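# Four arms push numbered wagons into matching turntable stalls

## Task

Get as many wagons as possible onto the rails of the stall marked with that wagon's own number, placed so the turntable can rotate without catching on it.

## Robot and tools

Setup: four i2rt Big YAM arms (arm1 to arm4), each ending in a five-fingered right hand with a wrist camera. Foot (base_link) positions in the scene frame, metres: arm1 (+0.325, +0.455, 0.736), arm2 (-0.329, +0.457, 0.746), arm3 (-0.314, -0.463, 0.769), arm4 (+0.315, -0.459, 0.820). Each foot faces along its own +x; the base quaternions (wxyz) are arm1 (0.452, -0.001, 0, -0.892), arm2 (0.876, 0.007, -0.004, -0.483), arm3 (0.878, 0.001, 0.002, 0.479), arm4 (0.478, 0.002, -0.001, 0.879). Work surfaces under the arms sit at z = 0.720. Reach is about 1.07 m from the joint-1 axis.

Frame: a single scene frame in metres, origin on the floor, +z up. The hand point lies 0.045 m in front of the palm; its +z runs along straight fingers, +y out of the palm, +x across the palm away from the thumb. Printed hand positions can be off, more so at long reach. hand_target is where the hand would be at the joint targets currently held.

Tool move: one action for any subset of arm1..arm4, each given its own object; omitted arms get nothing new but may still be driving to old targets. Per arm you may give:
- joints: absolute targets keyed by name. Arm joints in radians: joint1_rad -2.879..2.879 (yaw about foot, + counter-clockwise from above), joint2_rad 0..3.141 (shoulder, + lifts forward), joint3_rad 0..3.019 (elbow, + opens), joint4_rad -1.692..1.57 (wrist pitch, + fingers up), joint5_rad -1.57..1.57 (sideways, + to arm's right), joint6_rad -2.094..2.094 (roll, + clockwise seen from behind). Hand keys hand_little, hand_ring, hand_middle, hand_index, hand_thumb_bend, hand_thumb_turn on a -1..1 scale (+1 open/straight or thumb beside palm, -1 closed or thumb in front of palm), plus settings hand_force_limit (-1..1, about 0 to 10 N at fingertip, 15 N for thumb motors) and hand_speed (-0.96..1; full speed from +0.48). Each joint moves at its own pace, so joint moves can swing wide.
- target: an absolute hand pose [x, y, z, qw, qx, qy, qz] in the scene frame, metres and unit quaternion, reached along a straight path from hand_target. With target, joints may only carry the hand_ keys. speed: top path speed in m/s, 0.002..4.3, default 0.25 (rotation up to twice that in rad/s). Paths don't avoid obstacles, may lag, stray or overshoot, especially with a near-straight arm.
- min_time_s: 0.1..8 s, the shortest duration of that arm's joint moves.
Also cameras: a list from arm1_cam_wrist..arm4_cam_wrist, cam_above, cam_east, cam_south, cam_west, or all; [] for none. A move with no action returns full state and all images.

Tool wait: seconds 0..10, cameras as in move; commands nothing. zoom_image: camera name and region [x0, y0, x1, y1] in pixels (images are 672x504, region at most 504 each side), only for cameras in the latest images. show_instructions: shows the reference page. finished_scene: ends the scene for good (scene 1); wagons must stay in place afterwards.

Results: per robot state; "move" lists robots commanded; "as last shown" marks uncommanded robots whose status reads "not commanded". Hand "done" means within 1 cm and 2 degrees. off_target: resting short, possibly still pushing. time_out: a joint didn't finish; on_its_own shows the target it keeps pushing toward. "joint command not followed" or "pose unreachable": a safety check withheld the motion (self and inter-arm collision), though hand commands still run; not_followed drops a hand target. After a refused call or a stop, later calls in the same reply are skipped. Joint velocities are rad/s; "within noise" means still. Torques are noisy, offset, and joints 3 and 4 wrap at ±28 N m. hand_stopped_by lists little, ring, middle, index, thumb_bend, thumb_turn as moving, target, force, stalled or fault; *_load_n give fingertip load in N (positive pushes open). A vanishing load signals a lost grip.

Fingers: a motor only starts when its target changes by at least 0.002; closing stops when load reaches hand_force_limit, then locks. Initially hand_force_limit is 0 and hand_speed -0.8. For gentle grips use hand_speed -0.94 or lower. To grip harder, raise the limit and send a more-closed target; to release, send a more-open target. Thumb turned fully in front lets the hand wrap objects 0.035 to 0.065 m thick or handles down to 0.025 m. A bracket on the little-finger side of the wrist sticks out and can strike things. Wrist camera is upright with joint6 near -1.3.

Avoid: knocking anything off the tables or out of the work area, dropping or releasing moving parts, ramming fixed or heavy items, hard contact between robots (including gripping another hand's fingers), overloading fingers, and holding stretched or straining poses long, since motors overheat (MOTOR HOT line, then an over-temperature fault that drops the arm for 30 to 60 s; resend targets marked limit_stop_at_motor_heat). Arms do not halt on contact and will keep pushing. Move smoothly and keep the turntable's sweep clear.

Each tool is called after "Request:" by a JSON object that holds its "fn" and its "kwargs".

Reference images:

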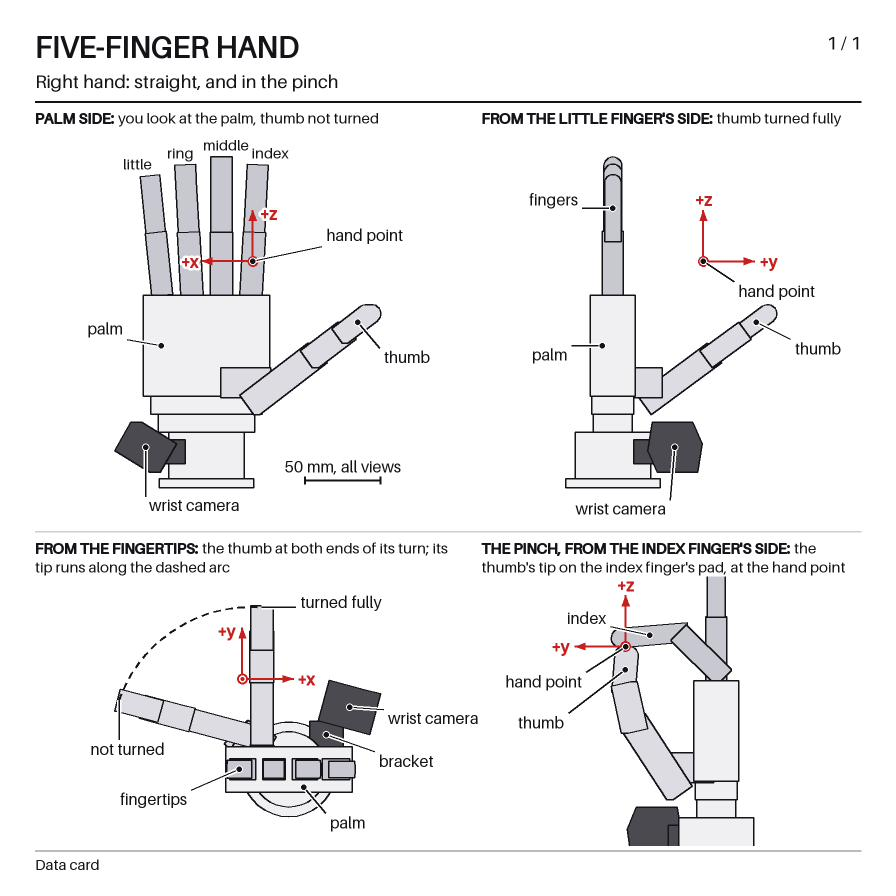

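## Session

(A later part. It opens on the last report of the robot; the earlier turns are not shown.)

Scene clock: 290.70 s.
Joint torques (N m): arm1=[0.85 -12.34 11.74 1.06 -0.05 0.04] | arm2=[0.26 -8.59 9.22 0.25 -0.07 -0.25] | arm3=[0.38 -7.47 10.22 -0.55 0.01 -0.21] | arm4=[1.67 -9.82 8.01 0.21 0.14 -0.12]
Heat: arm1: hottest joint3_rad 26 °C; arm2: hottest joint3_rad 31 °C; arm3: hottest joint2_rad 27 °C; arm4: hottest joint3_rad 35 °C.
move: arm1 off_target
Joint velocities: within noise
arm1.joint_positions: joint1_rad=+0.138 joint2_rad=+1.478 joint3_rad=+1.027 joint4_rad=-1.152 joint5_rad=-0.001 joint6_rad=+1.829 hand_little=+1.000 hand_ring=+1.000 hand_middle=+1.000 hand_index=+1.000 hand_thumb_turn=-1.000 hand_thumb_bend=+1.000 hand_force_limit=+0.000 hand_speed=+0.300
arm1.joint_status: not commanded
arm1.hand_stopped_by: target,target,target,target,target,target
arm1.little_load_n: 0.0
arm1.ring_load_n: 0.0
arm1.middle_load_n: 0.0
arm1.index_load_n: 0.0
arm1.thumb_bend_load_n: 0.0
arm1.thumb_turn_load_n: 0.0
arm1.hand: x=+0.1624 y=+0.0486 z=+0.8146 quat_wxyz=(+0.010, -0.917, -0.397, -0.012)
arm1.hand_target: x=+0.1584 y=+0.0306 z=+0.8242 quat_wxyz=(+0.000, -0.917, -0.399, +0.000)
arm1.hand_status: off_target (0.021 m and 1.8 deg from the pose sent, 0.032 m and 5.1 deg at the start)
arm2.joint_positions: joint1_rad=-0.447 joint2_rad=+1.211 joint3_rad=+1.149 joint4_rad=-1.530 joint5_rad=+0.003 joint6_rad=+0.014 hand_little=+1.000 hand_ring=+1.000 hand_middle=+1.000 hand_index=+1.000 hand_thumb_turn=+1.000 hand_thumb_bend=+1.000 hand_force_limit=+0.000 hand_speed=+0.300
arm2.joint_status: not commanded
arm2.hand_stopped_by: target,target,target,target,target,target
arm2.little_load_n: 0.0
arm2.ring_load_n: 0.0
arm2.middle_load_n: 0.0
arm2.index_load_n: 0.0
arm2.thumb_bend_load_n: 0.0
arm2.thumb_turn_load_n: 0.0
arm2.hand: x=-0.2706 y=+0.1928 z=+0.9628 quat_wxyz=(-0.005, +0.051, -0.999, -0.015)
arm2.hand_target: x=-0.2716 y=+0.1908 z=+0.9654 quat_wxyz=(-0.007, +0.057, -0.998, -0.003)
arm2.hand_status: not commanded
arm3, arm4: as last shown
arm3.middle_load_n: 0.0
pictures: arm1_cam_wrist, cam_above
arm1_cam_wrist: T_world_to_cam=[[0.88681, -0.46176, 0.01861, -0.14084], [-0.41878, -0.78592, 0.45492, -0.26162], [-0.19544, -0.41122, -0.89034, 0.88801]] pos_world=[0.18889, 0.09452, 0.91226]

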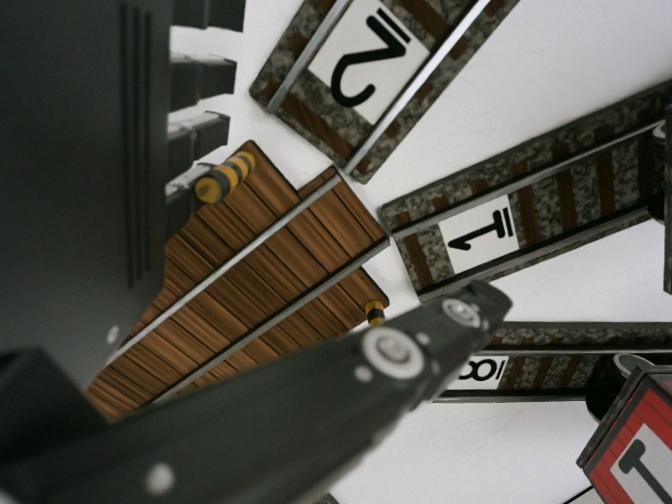

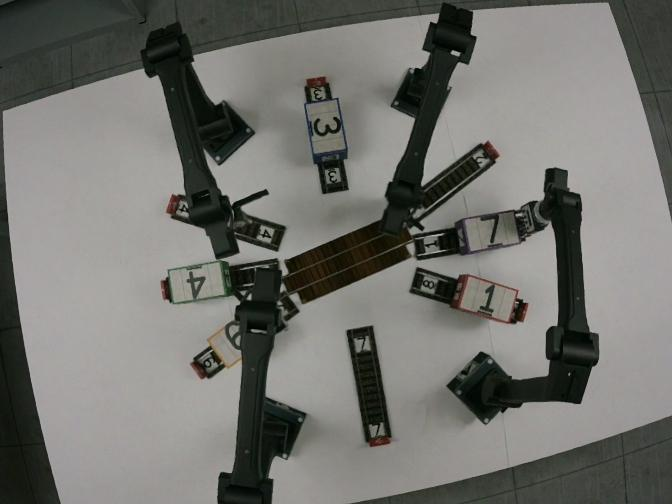

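Request:
{"fn": "move", "kwargs": {"arm1": {"target": [0.1620, 0.0080, 0.826, 0, 0.9239, 0.3827, 0], "speed": 0.06}, "cameras": ["cam_above", "arm1_cam_wrist"]}}

Request:
{"fn": "zoom_image", "kwargs": {"camera": "cam_above", "region": [260, 170, 440, 350]}}

Request:
{"fn": "zoom_image", "kwargs": {"camera": "arm1_cam_wrist", "region": [280, 100, 520, 300]}}

Scene clock: 293.33 s.
Joint torques (N m): arm1=[0.79 -13.39 11.82 0.7 -0.05 0.03] | arm2=[0.21 -8.59 9.24 0.27 -0.09 -0.23] | arm3=[0.44 -7.47 10.21 -0.55 0.01 -0.2] | arm4=[1.55 -9.99 8.09 0.18 0.15 -0.12]
Heat: arm1: hottest joint3_rad 26 °C; arm2: hottest joint3_rad 31 °C; arm3: hottest joint2_rad 27 °C; arm4: hottest joint3_rad 35 °C.
move: arm1 off_target
Joint velocities: within noise
arm1.joint_positions: joint1_rad=+0.175 joint2_rad=+1.518 joint3_rad=+1.075 joint4_rad=-1.152 joint5_rad=+0.000 joint6_rad=+1.900 hand_little=+1.000 hand_ring=+1.000 hand_middle=+1.000 hand_index=+1.000 hand_thumb_turn=-1.000 hand_thumb_bend=+1.000 hand_force_limit=+0.000 hand_speed=+0.300
arm1.joint_status: not commanded
arm1.hand_stopped_by: target,target,target,target,target,target
arm1.little_load_n: -0.5
arm1.ring_load_n: 0.0
arm1.middle_load_n: 0.0
arm1.index_load_n: 0.0
arm1.thumb_bend_load_n: 0.0
arm1.thumb_turn_load_n: 0.0
arm1.hand: x=+0.1646 y=+0.0243 z=+0.8162 quat_wxyz=(+0.008, -0.924, -0.382, -0.008)
arm1.hand_target: x=+0.1622 y=+0.0085 z=+0.8262 quat_wxyz=(+0.000, -0.924, -0.383, +0.000)
arm1.hand_status: off_target (0.019 m and 1.3 deg from the pose sent, 0.042 m and 2.6 deg at the start)
arm2, arm3, arm4: as last shown
pictures: arm1_cam_wrist, cam_above
arm1_cam_wrist: T_world_to_cam=[[0.87073, -0.49149, 0.01646, -0.14898], [-0.44245, -0.76837, 0.46244, -0.28319], [-0.21463, -0.40994, -0.8865, 0.87992]] pos_world=[0.19328, 0.0699, 0.91346]

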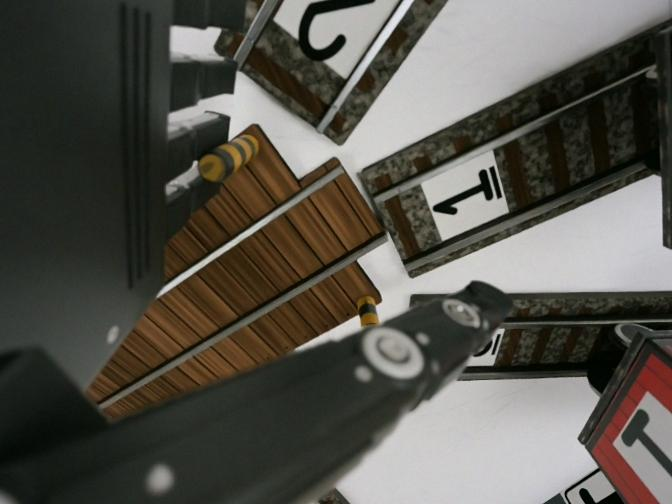

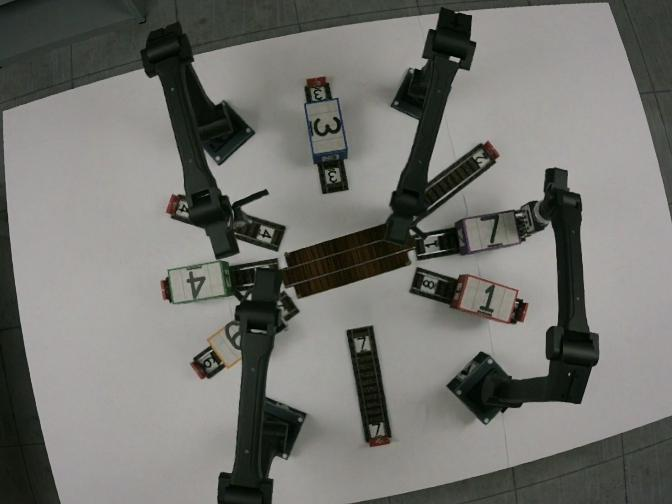

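Scaled by 2.800 from the camera's image (finer frame: 960x720).

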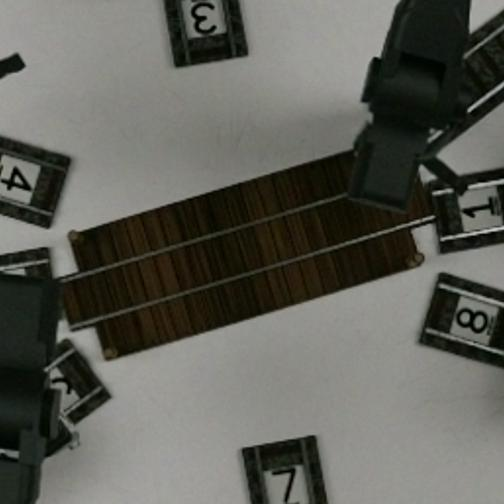

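Scaled by 2.100 from the camera's image (finer frame: 960x720).

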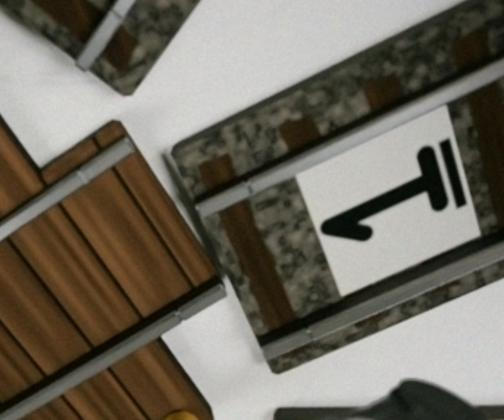

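Request:
{"fn": "move", "kwargs": {"arm1": {"target": [0.1640, -0.0060, 0.828, 0, 0.9239, 0.3827, 0], "speed": 0.05}, "cameras": ["cam_above", "arm1_cam_wrist"]}}

Request:
{"fn": "zoom_image", "kwargs": {"camera": "cam_above", "region": [260, 190, 440, 310]}}

Request:
{"fn": "zoom_image", "kwargs": {"camera": "arm1_cam_wrist", "region": [280, 100, 520, 300]}}

Scene clock: 296.77 s.
Joint torques (N m): arm1=[0.85 -13.86 11.95 0.46 -0.05 0.03] | arm2=[0.32 -8.7 9.33 0.29 -0.07 -0.25] | arm3=[0.38 -7.47 10.22 -0.54 0.01 -0.21] | arm4=[1.9 -10.11 7.97 0.23 0.15 -0.13]
Heat: arm1: hottest joint3_rad 26 °C; arm2: hottest joint3_rad 31 °C; arm3: hottest joint2_rad 27 °C; arm4: hottest joint3_rad 35 °C.
move: arm1 off_target
Joint velocities: within noise
arm1.joint_positions: joint1_rad=+0.193 joint2_rad=+1.544 joint3_rad=+1.112 joint4_rad=-1.155 joint5_rad=+0.000 joint6_rad=+1.918 hand_little=+1.000 hand_ring=+1.000 hand_middle=+1.000 hand_index=+1.000 hand_thumb_turn=-1.000 hand_thumb_bend=+1.000 hand_force_limit=+0.000 hand_speed=+0.300
arm1.joint_status: not commanded
arm1.hand_stopped_by: target,target,target,target,target,target
arm1.little_load_n: 0.0
arm1.ring_load_n: 0.0
arm1.middle_load_n: 0.5
arm1.index_load_n: 0.0
arm1.thumb_bend_load_n: 0.0
arm1.thumb_turn_load_n: 0.0
arm1.hand: x=+0.1651 y=+0.0091 z=+0.8184 quat_wxyz=(+0.006, -0.924, -0.381, -0.006)
arm1.hand_target: x=+0.1642 y=-0.0055 z=+0.8280 quat_wxyz=(+0.000, -0.924, -0.383, +0.000)
arm1.hand_status: off_target (0.018 m and 0.9 deg from the pose sent, 0.032 m and 1.3 deg at the start)
arm2, arm3, arm4: as last shown
arm2.middle_load_n: 0.5
pictures: arm1_cam_wrist, cam_above
arm1_cam_wrist: T_world_to_cam=[[0.87023, -0.49237, 0.01648, -0.15679], [-0.44183, -0.76522, 0.46821, -0.30055], [-0.21793, -0.41473, -0.88346, 0.87379]] pos_world=[0.19408, 0.0552, 0.91526]

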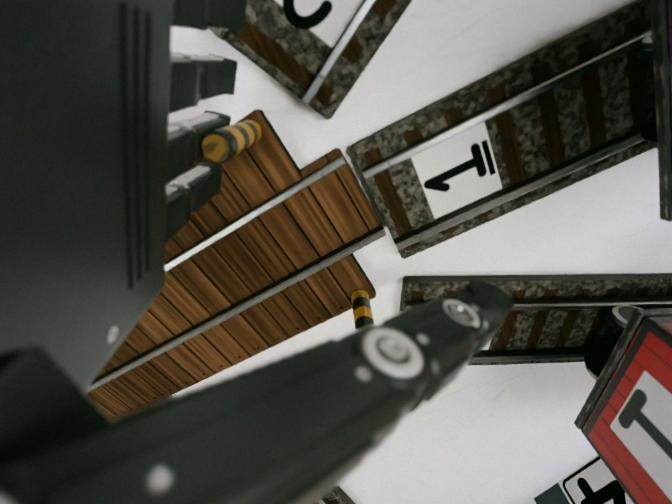

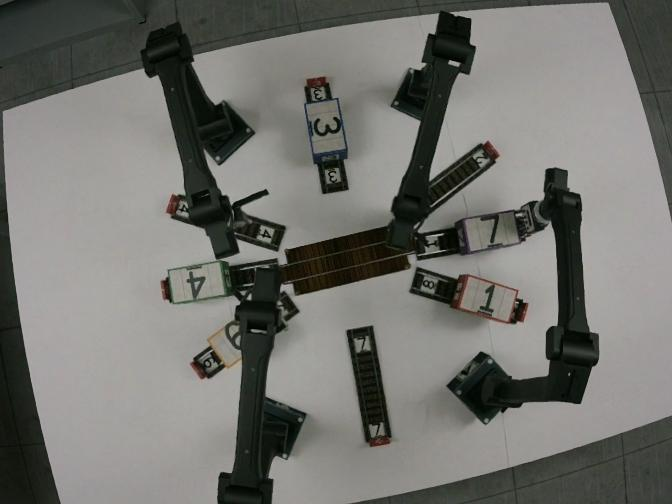

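Scaled by 2.800 from the camera's image (finer frame: 960x720).

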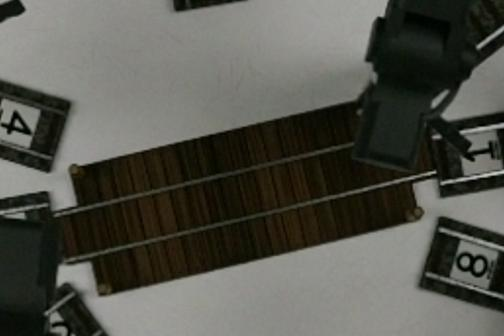

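Scaled by 2.100 from the camera's image (finer frame: 960x720).

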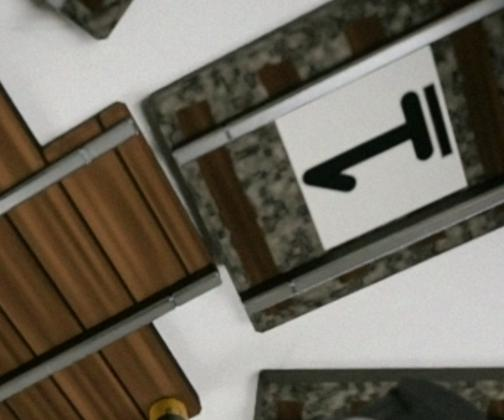

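Request:
{"fn": "move", "kwargs": {"arm1": {"target": [0.1655, -0.0145, 0.828, 0, 0.9239, 0.3827, 0], "speed": 0.05}, "cameras": ["cam_above", "arm1_cam_wrist"]}}

Request:
{"fn": "zoom_image", "kwargs": {"camera": "cam_above", "region": [380, 200, 460, 280]}}

Request:
{"fn": "zoom_image", "kwargs": {"camera": "arm1_cam_wrist", "region": [300, 100, 460, 260]}}

Scene clock: 300.13 s.
Joint torques (N m): arm1=[0.91 -14.1 11.97 0.49 -0.05 0.04] | arm2=[0.21 -8.47 9.2 0.29 -0.08 -0.25] | arm3=[0.38 -7.53 10.22 -0.53 0.01 -0.21] | arm4=[1.61 -10.11 8.06 0.2 0.15 -0.13]
Heat: arm1: hottest joint3_rad 27 °C; arm2: hottest joint3_rad 31 °C; arm3: hottest joint2_rad 26 °C; arm4: hottest joint3_rad 35 °C.
move: arm1 off_target
Joint velocities: within noise
arm1.joint_positions: joint1_rad=+0.203 joint2_rad=+1.561 joint3_rad=+1.132 joint4_rad=-1.159 joint5_rad=+0.000 joint6_rad=+1.929 hand_little=+1.000 hand_ring=+1.000 hand_middle=+1.000 hand_index=+1.000 hand_thumb_turn=-1.000 hand_thumb_bend=+1.000 hand_force_limit=+0.000 hand_speed=+0.300
arm1.joint_status: not commanded
arm1.hand_stopped_by: target,target,target,target,target,target
arm1.little_load_n: 0.0
arm1.ring_load_n: 0.5
arm1.middle_load_n: 0.0
arm1.index_load_n: 0.0
arm1.thumb_bend_load_n: 0.0
arm1.thumb_turn_load_n: 0.0
arm1.hand: x=+0.1662 y=+0.0010 z=+0.8187 quat_wxyz=(+0.006, -0.925, -0.381, -0.006)
arm1.hand_target: x=+0.1658 y=-0.0140 z=+0.8281 quat_wxyz=(+0.000, -0.924, -0.383, +0.000)
arm1.hand_status: off_target (0.018 m and 1.0 deg from the pose sent, 0.025 m and 0.9 deg at the start)
arm2, arm3, arm4: as last shown
arm2.middle_load_n: 0.0
arm3.middle_load_n: 0.5
pictures: arm1_cam_wrist, cam_above
arm1_cam_wrist: T_world_to_cam=[[0.86987, -0.49301, 0.01635, -0.16153], [-0.44233, -0.76493, 0.46822, -0.30633], [-0.21833, -0.41453, -0.88346, 0.871]] pos_world=[0.19518, 0.0471, 0.91556]

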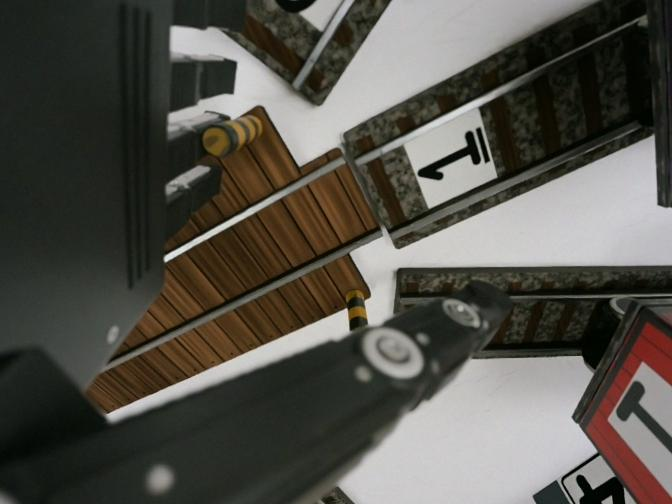

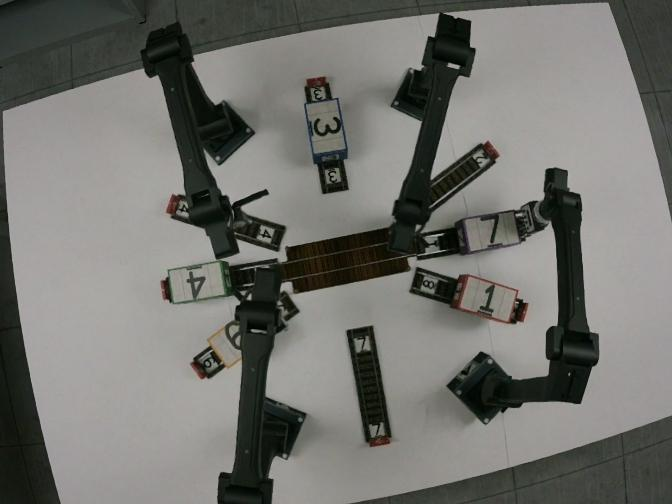

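Scaled by 6.300 from the camera's image (finer frame: 960x720).

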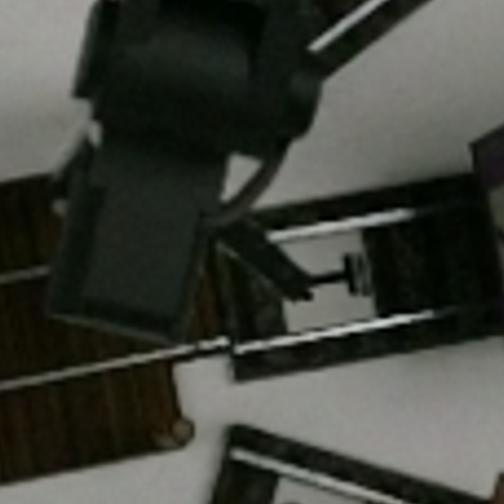

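Scaled by 3.150 from the camera's image (finer frame: 960x720).

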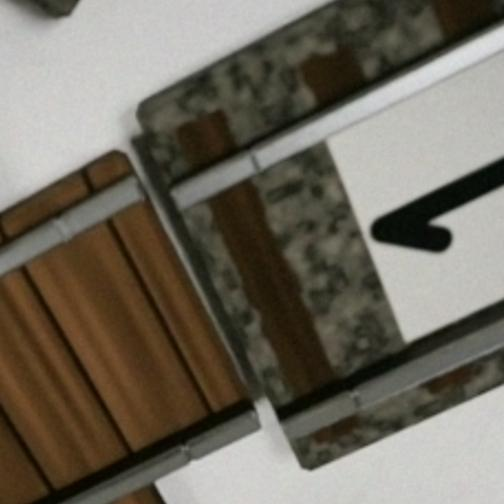

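Request:
{"fn": "move", "kwargs": {"arm1": {"target": [0.1672, -0.0195, 0.829, 0, 0.9239, 0.3827, 0], "speed": 0.05}, "cameras": ["cam_above", "arm1_cam_wrist"]}}

Request:
{"fn": "zoom_image", "kwargs": {"camera": "cam_above", "region": [380, 200, 460, 280]}}

Request:
{"fn": "zoom_image", "kwargs": {"camera": "arm1_cam_wrist", "region": [300, 100, 460, 260]}}

Scene clock: 302.67 s.
Joint torques (N m): arm1=[0.97 -14.33 12.05 0.47 -0.05 0.04] | arm2=[0.44 -8.47 9.32 0.25 -0.07 -0.23] | arm3=[0.44 -7.47 10.22 -0.54 0.01 -0.21] | arm4=[1.61 -9.64 8.02 0.23 0.15 -0.12]
Heat: arm1: hottest joint3_rad 27 °C; arm2: hottest joint3_rad 31 °C; arm3: hottest joint2_rad 26 °C; arm4: hottest joint3_rad 35 °C.
move: arm1 off_target
Joint velocities: within noise
arm1.joint_positions: joint1_rad=+0.210 joint2_rad=+1.570 joint3_rad=+1.144 joint4_rad=-1.163 joint5_rad=+0.000 joint6_rad=+1.938 hand_little=+1.000 hand_ring=+1.000 hand_middle=+1.000 hand_index=+1.000 hand_thumb_turn=-1.000 hand_thumb_bend=+1.000 hand_force_limit=+0.000 hand_speed=+0.300
arm1.joint_status: not commanded
arm1.hand_stopped_by: target,target,target,target,target,target
arm1.little_load_n: 0.0
arm1.ring_load_n: 0.0
arm1.middle_load_n: 0.0
arm1.index_load_n: 0.0
arm1.thumb_bend_load_n: 0.0
arm1.thumb_turn_load_n: 0.0
arm1.hand: x=+0.1673 y=-0.0038 z=+0.8194 quat_wxyz=(+0.006, -0.925, -0.380, -0.006)
arm1.hand_target: x=+0.1673 y=-0.0191 z=+0.8291 quat_wxyz=(+0.000, -0.924, -0.383, +0.000)
arm1.hand_status: off_target (0.018 m and 1.0 deg from the pose sent, 0.023 m and 1.0 deg at the start)
arm2, arm3: as last shown
arm3.middle_load_n: 0.0
arm3.thumb_turn_load_n: -0.5
arm4.joint_positions: joint1_rad=-0.968 joint2_rad=+1.763 joint3_rad=+1.343 joint4_rad=-1.148 joint5_rad=+0.002 joint6_rad=-1.963 hand_little=+1.000 hand_ring=+1.000 hand_middle=+1.000 hand_index=+1.000 hand_thumb_turn=-1.000 hand_thumb_bend=+1.000 hand_force_limit=+0.000 hand_speed=+0.300
arm4.joint_status: not commanded
arm4.hand_stopped_by: target,target,target,target,target,target
arm4.little_load_n: 0.0
arm4.ring_load_n: 0.0
arm4.middle_load_n: -0.5
arm4.index_load_n: 0.0
arm4.thumb_bend_load_n: 0.0
arm4.thumb_turn_load_n: 0.0
arm4.hand: x=+0.5717 y=-0.0189 z=+0.8863 quat_wxyz=(-0.002, +0.708, +0.707, +0.002)
arm4.hand_target: x=+0.5758 y=-0.0201 z=+0.8800 quat_wxyz=(+0.000, +0.707, +0.707, +0.000)
arm4.hand_status: not commanded
pictures: arm1_cam_wrist, cam_above
arm1_cam_wrist: T_world_to_cam=[[0.8693, -0.49402, 0.01614, -0.16474], [-0.4432, -0.76458, 0.46796, -0.30943], [-0.21884, -0.41395, -0.8836, 0.87008]] pos_world=[0.19648, 0.0422, 0.91626]

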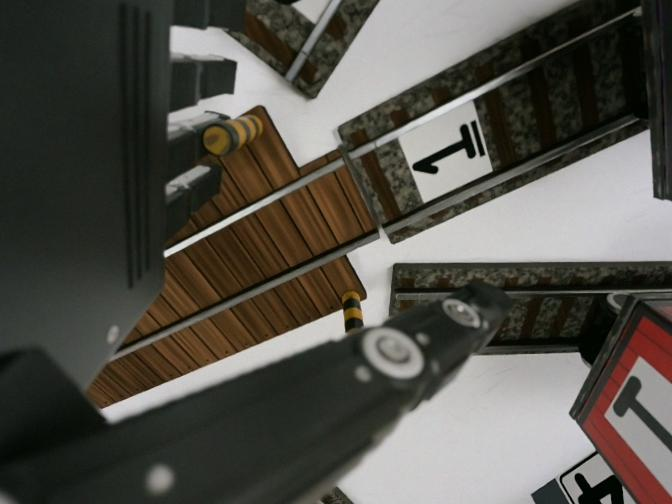

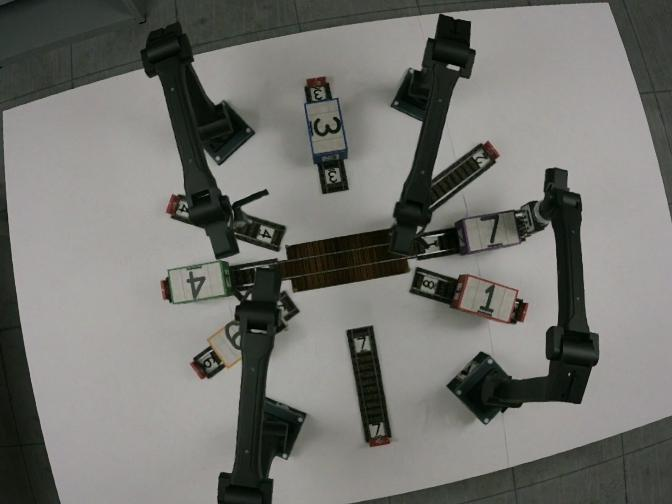

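Scaled by 6.300 from the camera's image (finer frame: 960x720).

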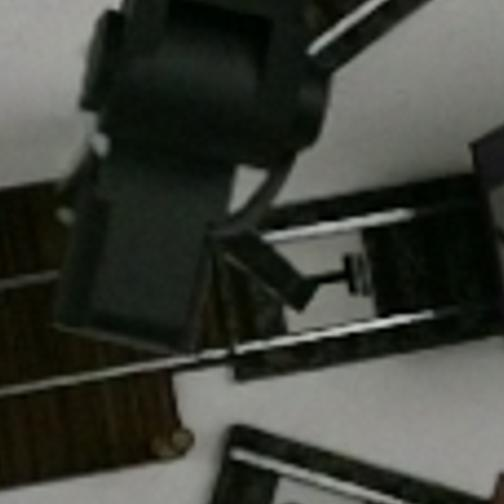

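Scaled by 3.150 from the camera's image (finer frame: 960x720).

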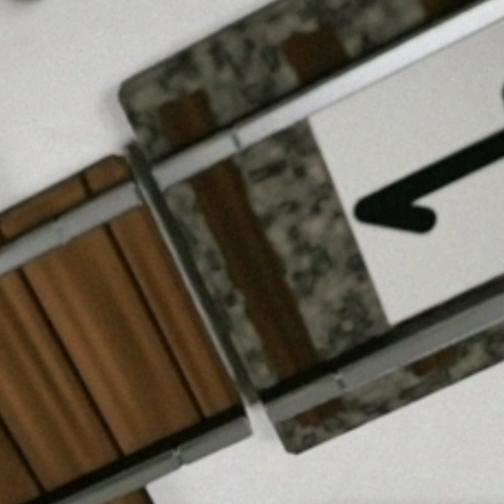

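Request:
{"fn": "move", "kwargs": {"arm1": {"target": [0.140, 0.022, 0.830, 0, 0.9239, 0.3827, 0], "speed": 0.12}}}

Request:
{"fn": "move", "kwargs": {"arm1": {"target": [0.140, 0.030, 1.0, 0, 0.9239, 0.3827, 0], "speed": 0.3}, "cameras": ["cam_above"]}}

Request:
{"fn": "zoom_image", "kwargs": {"camera": "cam_above", "region": [380, 200, 460, 280]}}

Request:
{"fn": "move", "kwargs": {"arm1": {"target": [0.06, 0.20, 1.03, 0, 0.3827, 0.9239, 0], "speed": 0.35, "joints": {"hand_thumb_turn": 1}}, "arm4": {"target": [0.520, -0.026, 0.880, 0, 0.7071, 0.7071, 0], "speed": 0.06}, "cameras": ["cam_above", "cam_east"]}}

Scene clock: 307.50 s.
Joint torques (N m): arm1=[-0.15 -15.74 7.79 0.77 -0.04 -0.14] | arm2=[0.5 -8.18 9.31 0.21 -0.07 -0.25] | arm3=[0.38 -7.47 10.22 -0.54 0.01 -0.2] | arm4=[1.44 -9.93 7.99 0.16 0.16 -0.14]
Heat: arm1: hottest joint3_rad 27 °C; arm2: hottest joint3_rad 31 °C; arm3: hottest joint2_rad 26 °C; arm4: hottest joint3_rad 35 °C.
move: arm1 done
Joint velocities: within noise
arm1.joint_positions: joint1_rad=+0.126 joint2_rad=+1.531 joint3_rad=+1.123 joint4_rad=-1.163 joint5_rad=+0.000 joint6_rad=+1.857 hand_little=+1.000 hand_ring=+1.000 hand_middle=+1.000 hand_index=+1.000 hand_thumb_turn=-1.000 hand_thumb_bend=+1.000 hand_force_limit=+0.000 hand_speed=+0.300
arm1.joint_status: not commanded
arm1.hand_stopped_by: target,target,target,target,target,target
arm1.little_load_n: 0.0
arm1.ring_load_n: 0.0
arm1.middle_load_n: 0.0
arm1.index_load_n: 0.0
arm1.thumb_bend_load_n: 0.0
arm1.thumb_turn_load_n: 0.0
arm1.hand: x=+0.1384 y=+0.0190 z=+0.8286 quat_wxyz=(+0.000, -0.925, -0.379, +0.001)
arm1.hand_target: x=+0.1400 y=+0.0220 z=+0.8300 quat_wxyz=(+0.000, -0.924, -0.383, +0.000)
arm1.hand_status: done (0.004 m and 0.4 deg from the pose sent, 0.039 m and 1.0 deg at the start)
arm2, arm4: as last shown
arm3.joint_positions: joint1_rad=+0.297 joint2_rad=+1.284 joint3_rad=+1.275 joint4_rad=-1.574 joint5_rad=+0.003 joint6_rad=+0.785 hand_little=+1.000 hand_ring=+1.000 hand_middle=+1.000 hand_index=+1.000 hand_thumb_turn=+1.000 hand_thumb_bend=+1.000 hand_force_limit=+0.000 hand_speed=+0.300
arm3.joint_status: not commanded
arm3.hand_stopped_by: target,target,target,target,target,target
arm3.little_load_n: 0.0
arm3.ring_load_n: 0.0
arm3.middle_load_n: 0.0
arm3.index_load_n: 0.0
arm3.thumb_bend_load_n: 0.0
arm3.thumb_turn_load_n: 0.0
arm3.hand: x=-0.2823 y=-0.1202 z=+1.0108 quat_wxyz=(+0.006, +0.863, -0.505, +0.001)
arm3.hand_target: x=-0.2800 y=-0.1172 z=+1.0199 quat_wxyz=(+0.000, +0.866, -0.500, +0.000)
arm3.hand_status: not commanded
arm4.middle_load_n: 0.0
pictures: none

Scene clock: 308.73 s.
Joint torques (N m): arm1=[-0.85 -12.86 11.66 0.44 -0.04 -0.12] | arm2=[0.38 -8.7 9.36 0.24 -0.07 -0.24] | arm3=[0.44 -7.47 10.21 -0.54 0.01 -0.21] | arm4=[1.73 -10.05 8.03 0.21 0.15 -0.14]
Heat: arm1: hottest joint3_rad 27 °C; arm2: hottest joint3_rad 31 °C; arm3: hottest joint2_rad 26 °C; arm4: hottest joint3_rad 35 °C.
move: arm1 done
Joint velocities: within noise
arm1.joint_positions: joint1_rad=+0.126 joint2_rad=+1.414 joint3_rad=+1.438 joint4_rad=-1.603 joint5_rad=+0.000 joint6_rad=+1.847 hand_little=+1.000 hand_ring=+1.000 hand_middle=+1.000 hand_index=+1.000 hand_thumb_turn=-1.000 hand_thumb_bend=+1.000 hand_force_limit=+0.000 hand_speed=+0.300
arm1.joint_status: not commanded
arm1.hand_stopped_by: target,target,target,target,target,target
arm1.little_load_n: 0.0
arm1.ring_load_n: 0.0
arm1.middle_load_n: 0.0
arm1.index_load_n: 0.0
arm1.thumb_bend_load_n: 0.0
arm1.thumb_turn_load_n: 0.0
arm1.hand: x=+0.1466 y=+0.0328 z=+0.9925 quat_wxyz=(+0.003, -0.923, -0.384, -0.002)
arm1.hand_target: x=+0.1400 y=+0.0302 z=+1.0000 quat_wxyz=(+0.000, -0.924, -0.383, +0.000)
arm1.hand_status: done (0.010 m and 0.4 deg from the pose sent, 0.172 m and 0.4 deg at the start)
arm2, arm3, arm4: as last shown
arm2.middle_load_n: -0.5
arm4.little_load_n: 0.5

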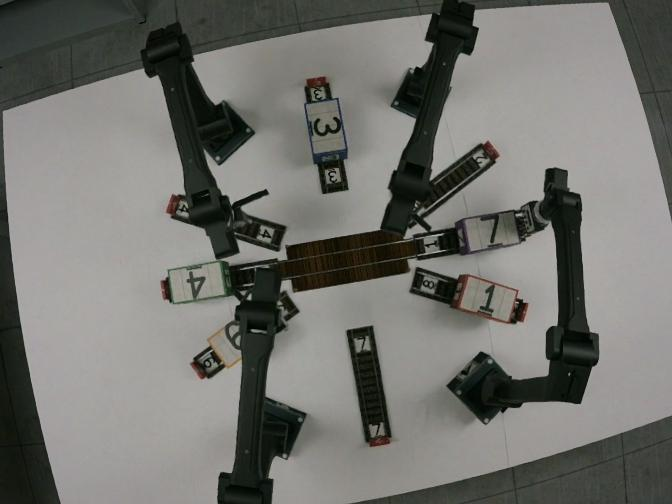

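Scaled by 6.300 from the camera's image (finer frame: 960x720).

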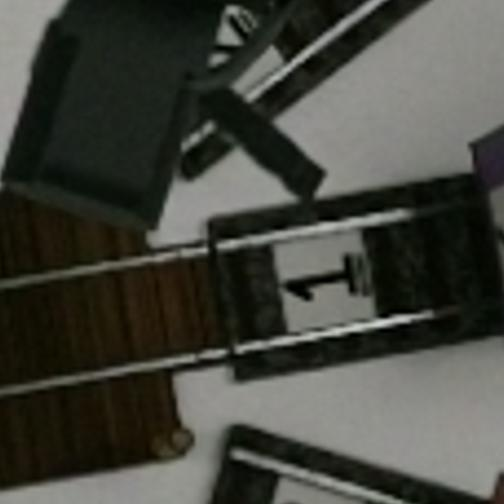

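Scene clock: 311.93 s.
Joint torques (N m): arm1=[-0.85 -13.57 12.96 0.43 -0.07 -0.13] | arm2=[0.62 -8.53 9.31 0.34 -0.07 -0.24] | arm3=[0.38 -7.41 10.24 -0.54 0.01 -0.2] | arm4=[2.73 -11.63 7.47 0.1 0.11 0.09]
Heat: arm1: hottest joint3_rad 27 °C; arm2: hottest joint3_rad 31 °C; arm3: hottest joint2_rad 26 °C; arm4: hottest joint3_rad 35 °C.
move: arm1 off_target; arm4 done
Joint velocities: within noise
arm1.joint_positions: joint1_rad=-0.230 joint2_rad=+1.450 joint3_rad=+1.538 joint4_rad=-1.671 joint5_rad=+0.001 joint6_rad=-0.079 hand_little=+1.000 hand_ring=+1.000 hand_middle=+1.000 hand_index=+1.000 hand_thumb_turn=+1.000 hand_thumb_bend=+1.000 hand_force_limit=+0.000 hand_speed=+0.300
arm1.joint_status: all done
arm1.hand_stopped_by: target,target,target,target,target,target
arm1.little_load_n: 0.0
arm1.ring_load_n: 0.0
arm1.middle_load_n: 0.0
arm1.index_load_n: 0.0
arm1.thumb_bend_load_n: 0.0
arm1.thumb_turn_load_n: 0.5
arm1.hand: x=+0.0691 y=+0.2026 z=+1.0178 quat_wxyz=(-0.001, -0.382, -0.924, -0.005)
arm1.hand_target: x=+0.0603 y=+0.2003 z=+1.0294 quat_wxyz=(+0.003, -0.383, -0.924, +0.007)
arm1.hand_status: off_target (0.015 m and 0.6 deg from the pose sent, 0.192 m and 89.9 deg at the start; a joint's target at an end of its range on 35 of 96 steps)
arm2, arm3: as last shown
arm2.middle_load_n: 0.0
arm4.joint_positions: joint1_rad=-0.882 joint2_rad=+1.736 joint3_rad=+1.266 joint4_rad=-1.124 joint5_rad=+0.002 joint6_rad=-1.880 hand_little=+1.000 hand_ring=+1.000 hand_middle=+1.000 hand_index=+1.000 hand_thumb_turn=-1.000 hand_thumb_bend=+1.000 hand_force_limit=+0.000 hand_speed=+0.300
arm4.joint_status: not commanded
arm4.hand_stopped_by: target,target,target,target,target,target
arm4.little_load_n: 0.0
arm4.ring_load_n: 0.0
arm4.middle_load_n: 0.0
arm4.index_load_n: 0.0
arm4.thumb_bend_load_n: 0.0
arm4.thumb_turn_load_n: 0.0
arm4.hand: x=+0.5230 y=-0.0275 z=+0.8731 quat_wxyz=(+0.004, +0.706, +0.708, -0.010)
arm4.hand_target: x=+0.5201 y=-0.0262 z=+0.8798 quat_wxyz=(+0.000, +0.707, +0.707, +0.000)
arm4.hand_status: done (0.008 m and 1.2 deg from the pose sent, 0.053 m and 0.3 deg at the start)

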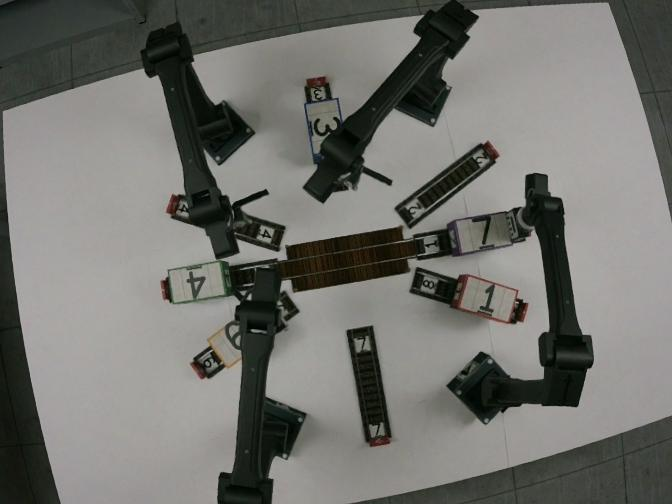

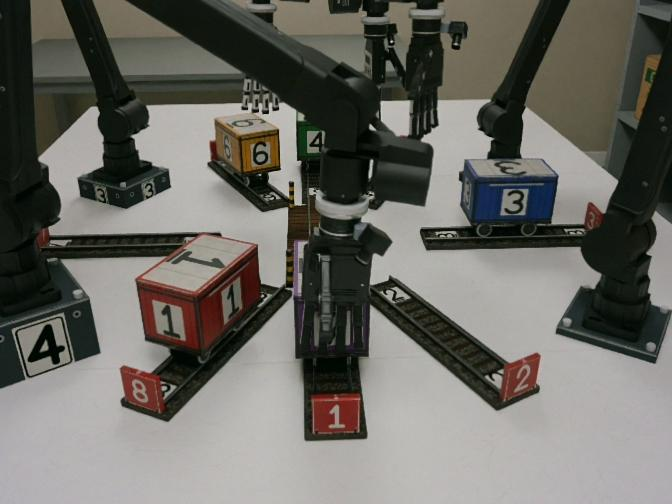

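Request:
{"fn": "move", "kwargs": {"arm4": {"target": [0.380, -0.028, 0.882, 0, 0.7071, 0.7071, 0], "speed": 0.08}, "cameras": ["cam_above"]}}

Request:
{"fn": "zoom_image", "kwargs": {"camera": "cam_above", "region": [370, 180, 530, 300]}}

Request:
{"fn": "move", "kwargs": {"arm4": {"target": [0.270, -0.028, 0.884, 0, 0.7071, 0.7071, 0], "speed": 0.08}, "cameras": ["cam_above", "cam_south"]}}

Request:
{"fn": "zoom_image", "kwargs": {"camera": "cam_above", "region": [340, 180, 500, 300]}}

Scene clock: 315.57 s.
Joint torques (N m): arm1=[-0.85 -13.63 12.96 0.43 -0.07 -0.12] | arm2=[0.62 -8.59 9.25 0.23 -0.06 -0.26] | arm3=[0.38 -7.41 10.24 -0.54 0.01 -0.21] | arm4=[2.32 -11.16 7.45 0.13 0.08 0.09]
Heat: arm1: hottest joint3_rad 27 °C; arm2: hottest joint3_rad 31 °C; arm3: hottest joint2_rad 26 °C; arm4: hottest joint3_rad 34 °C.
move: arm4 done
Joint velocities: within noise
arm1, arm3: as last shown
arm1.joint_positions: joint1_rad=-0.230 joint2_rad=+1.450 joint3_rad=+1.538 joint4_rad=-1.671 joint5_rad=+0.001 joint6_rad=-0.080 hand_little=+1.000 hand_ring=+1.000 hand_middle=+1.000 hand_index=+1.000 hand_thumb_turn=+1.000 hand_thumb_bend=+1.000 hand_force_limit=+0.000 hand_speed=+0.300
arm1.thumb_turn_load_n: 0.0
arm1.hand: x=+0.0691 y=+0.2027 z=+1.0178 quat_wxyz=(-0.001, -0.382, -0.924, -0.005)
arm2.joint_positions: joint1_rad=-0.447 joint2_rad=+1.211 joint3_rad=+1.149 joint4_rad=-1.530 joint5_rad=+0.003 joint6_rad=+0.014 hand_little=+1.000 hand_ring=+1.000 hand_middle=+1.000 hand_index=+1.000 hand_thumb_turn=+1.000 hand_thumb_bend=+1.000 hand_force_limit=+0.000 hand_speed=+0.300
arm2.joint_status: not commanded
arm2.hand_stopped_by: target,target,target,target,target,target
arm2.little_load_n: 0.0
arm2.ring_load_n: 0.0
arm2.middle_load_n: 0.0
arm2.index_load_n: 0.0
arm2.thumb_bend_load_n: 0.0
arm2.thumb_turn_load_n: 0.0
arm2.hand: x=-0.2706 y=+0.1928 z=+0.9628 quat_wxyz=(-0.005, +0.051, -0.999, -0.015)
arm2.hand_target: x=-0.2716 y=+0.1908 z=+0.9654 quat_wxyz=(-0.007, +0.057, -0.998, -0.003)
arm2.hand_status: not commanded
arm4.joint_positions: joint1_rad=-0.585 joint2_rad=+1.678 joint3_rad=+1.194 joint4_rad=-1.111 joint5_rad=+0.002 joint6_rad=-1.589 hand_little=+1.000 hand_ring=+1.000 hand_middle=+1.000 hand_index=+1.000 hand_thumb_turn=-1.000 hand_thumb_bend=+1.000 hand_force_limit=+0.000 hand_speed=+0.300
arm4.joint_status: not commanded
arm4.hand_stopped_by: target,target,target,target,target,target
arm4.little_load_n: 0.0
arm4.ring_load_n: 0.0
arm4.middle_load_n: 0.0
arm4.index_load_n: 0.0
arm4.thumb_bend_load_n: 0.0
arm4.thumb_turn_load_n: 0.0
arm4.hand: x=+0.3809 y=-0.0282 z=+0.8759 quat_wxyz=(+0.007, +0.704, +0.710, -0.008)
arm4.hand_target: x=+0.3800 y=-0.0280 z=+0.8820 quat_wxyz=(+0.000, +0.707, +0.707, +0.000)
arm4.hand_status: done (0.006 m and 1.3 deg from the pose sent, 0.143 m and 1.2 deg at the start)

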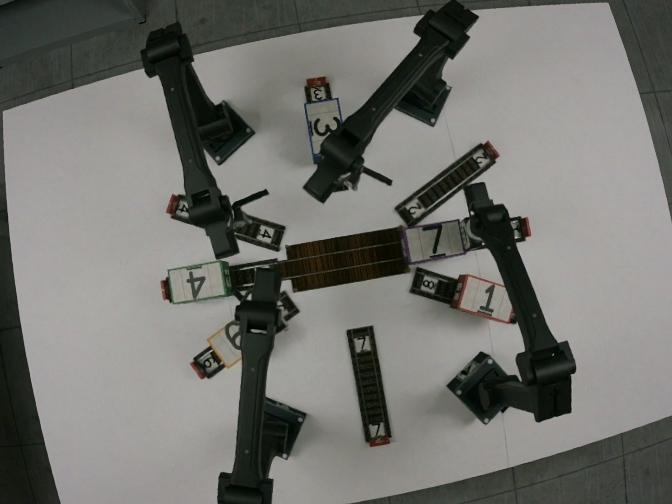

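Scaled by 3.150 from the camera's image (finer frame: 960x720).

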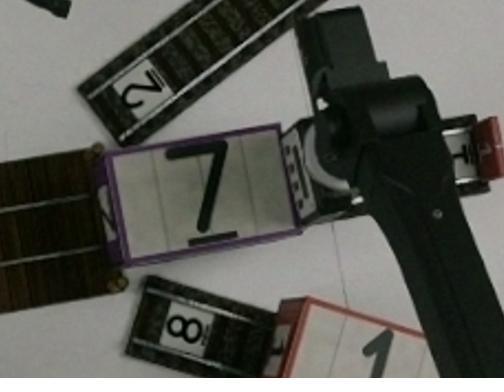

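Scene clock: 317.57 s.
Joint torques (N m): arm1=[-0.85 -13.57 12.96 0.43 -0.07 -0.12] | arm2=[0.73 -8.53 9.31 0.24 -0.07 -0.25] | arm3=[0.38 -7.47 10.22 -0.54 0.01 -0.21] | arm4=[2.37 -9.17 10.41 -0.47 0.03 0.09]
Heat: arm1: hottest joint3_rad 27 °C; arm2: hottest joint3_rad 31 °C; arm3: hottest joint2_rad 26 °C; arm4: hottest joint3_rad 34 °C.
move: arm4 off_target
Joint velocities: within noise
arm1, arm2, arm3: as last shown
arm1.ring_load_n: 0.5
arm4.joint_positions: joint1_rad=-0.351 joint2_rad=+1.678 joint3_rad=+1.194 joint4_rad=-1.111 joint5_rad=+0.003 joint6_rad=-1.355 hand_little=+1.000 hand_ring=+1.000 hand_middle=+1.000 hand_index=+1.000 hand_thumb_turn=-1.000 hand_thumb_bend=+1.000 hand_force_limit=+0.000 hand_speed=+0.300
arm4.joint_status: not commanded
arm4.hand_stopped_by: target,target,target,target,target,target
arm4.little_load_n: 0.0
arm4.ring_load_n: 0.0
arm4.middle_load_n: 0.0
arm4.index_load_n: 0.0
arm4.thumb_bend_load_n: 0.0
arm4.thumb_turn_load_n: 0.0
arm4.hand: x=+0.2742 y=-0.0395 z=+0.8765 quat_wxyz=(+0.009, +0.704, +0.710, -0.005)
arm4.hand_target: x=+0.2701 y=-0.0283 z=+0.8841 quat_wxyz=(+0.000, +0.707, +0.707, +0.000)
arm4.hand_status: off_target (0.014 m and 1.3 deg from the pose sent, 0.111 m and 1.3 deg at the start)

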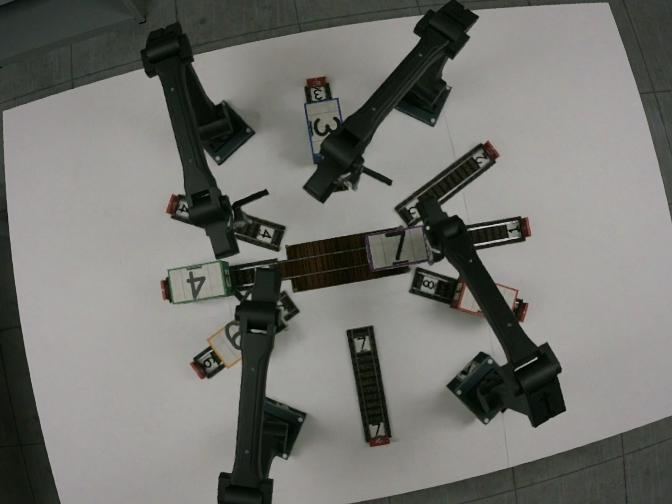

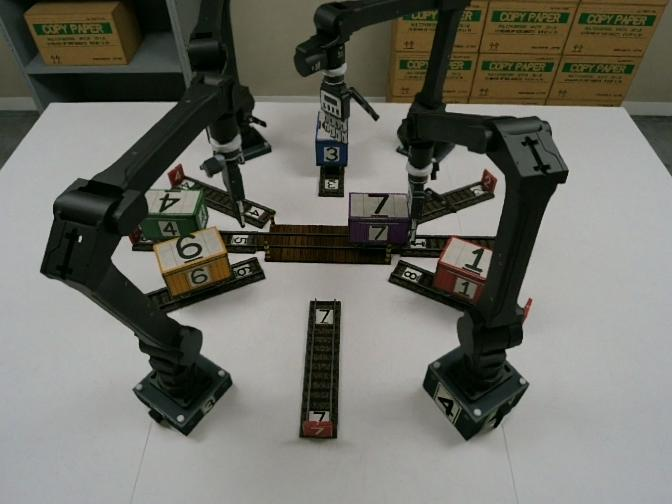

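Scaled by 3.150 from the camera's image (finer frame: 960x720).

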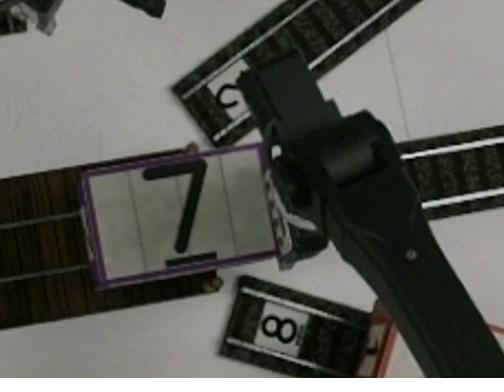

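Request:
{"fn": "move", "kwargs": {"arm4": {"target": [0.141, -0.018, 0.884, 0, 0.7071, 0.7071, 0], "speed": 0.08}, "cameras": ["cam_above"]}}

Request:
{"fn": "zoom_image", "kwargs": {"camera": "cam_above", "region": [260, 180, 440, 320]}}

Scene clock: 320.97 s.
Joint torques (N m): arm1=[-0.85 -13.57 12.94 0.43 -0.07 -0.12] | arm2=[0.67 -8.53 9.28 0.23 -0.06 -0.25] | arm3=[0.44 -7.47 10.24 -0.54 0.01 -0.21] | arm4=[2.32 -9.82 11.58 -0.5 0.04 0.09]
Heat: arm1: hottest joint3_rad 27 °C; arm2: hottest joint3_rad 31 °C; arm3: hottest joint2_rad 26 °C; arm4: hottest joint3_rad 35 °C.
move: arm4 off_target
Joint velocities: within noise
arm1, arm2, arm3: as last shown
arm1.ring_load_n: 0.0
arm1.thumb_bend_load_n: -0.5
arm4.joint_positions: joint1_rad=-0.115 joint2_rad=+1.792 joint3_rad=+1.352 joint4_rad=-1.157 joint5_rad=+0.002 joint6_rad=-1.119 hand_little=+1.000 hand_ring=+1.000 hand_middle=+1.000 hand_index=+1.000 hand_thumb_turn=-1.000 hand_thumb_bend=+1.000 hand_force_limit=+0.000 hand_speed=+0.300
arm4.joint_status: not commanded
arm4.hand_stopped_by: target,target,target,target,target,target
arm4.little_load_n: 0.0
arm4.ring_load_n: 0.0
arm4.middle_load_n: 0.0
arm4.index_load_n: 0.0
arm4.thumb_bend_load_n: 0.0
arm4.thumb_turn_load_n: 0.0
arm4.hand: x=+0.1503 y=-0.0324 z=+0.8776 quat_wxyz=(+0.011, +0.704, +0.710, -0.003)
arm4.hand_target: x=+0.1413 y=-0.0184 z=+0.8842 quat_wxyz=(+0.000, +0.707, +0.707, +0.000)
arm4.hand_status: off_target (0.018 m and 1.3 deg from the pose sent, 0.135 m and 1.3 deg at the start)

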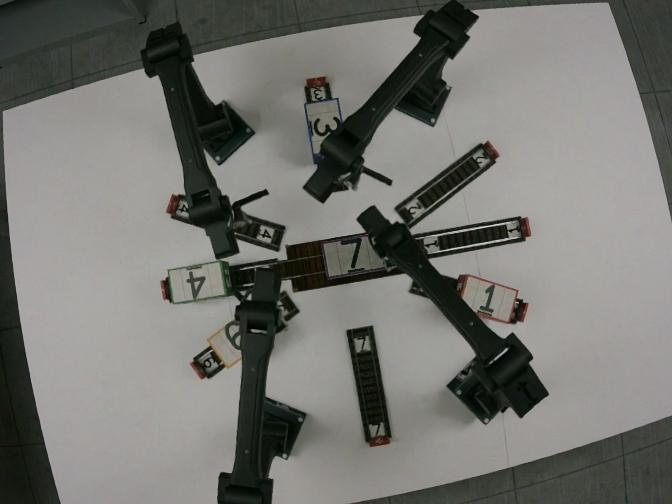

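Scaled by 2.800 from the camera's image (finer frame: 960x720).

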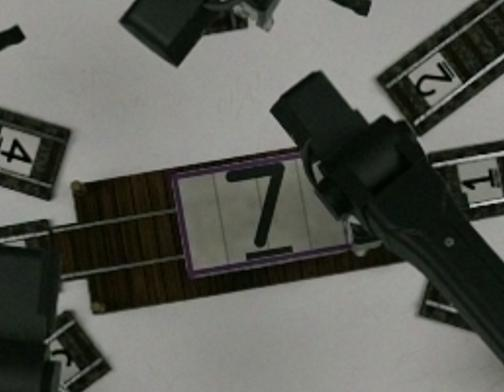

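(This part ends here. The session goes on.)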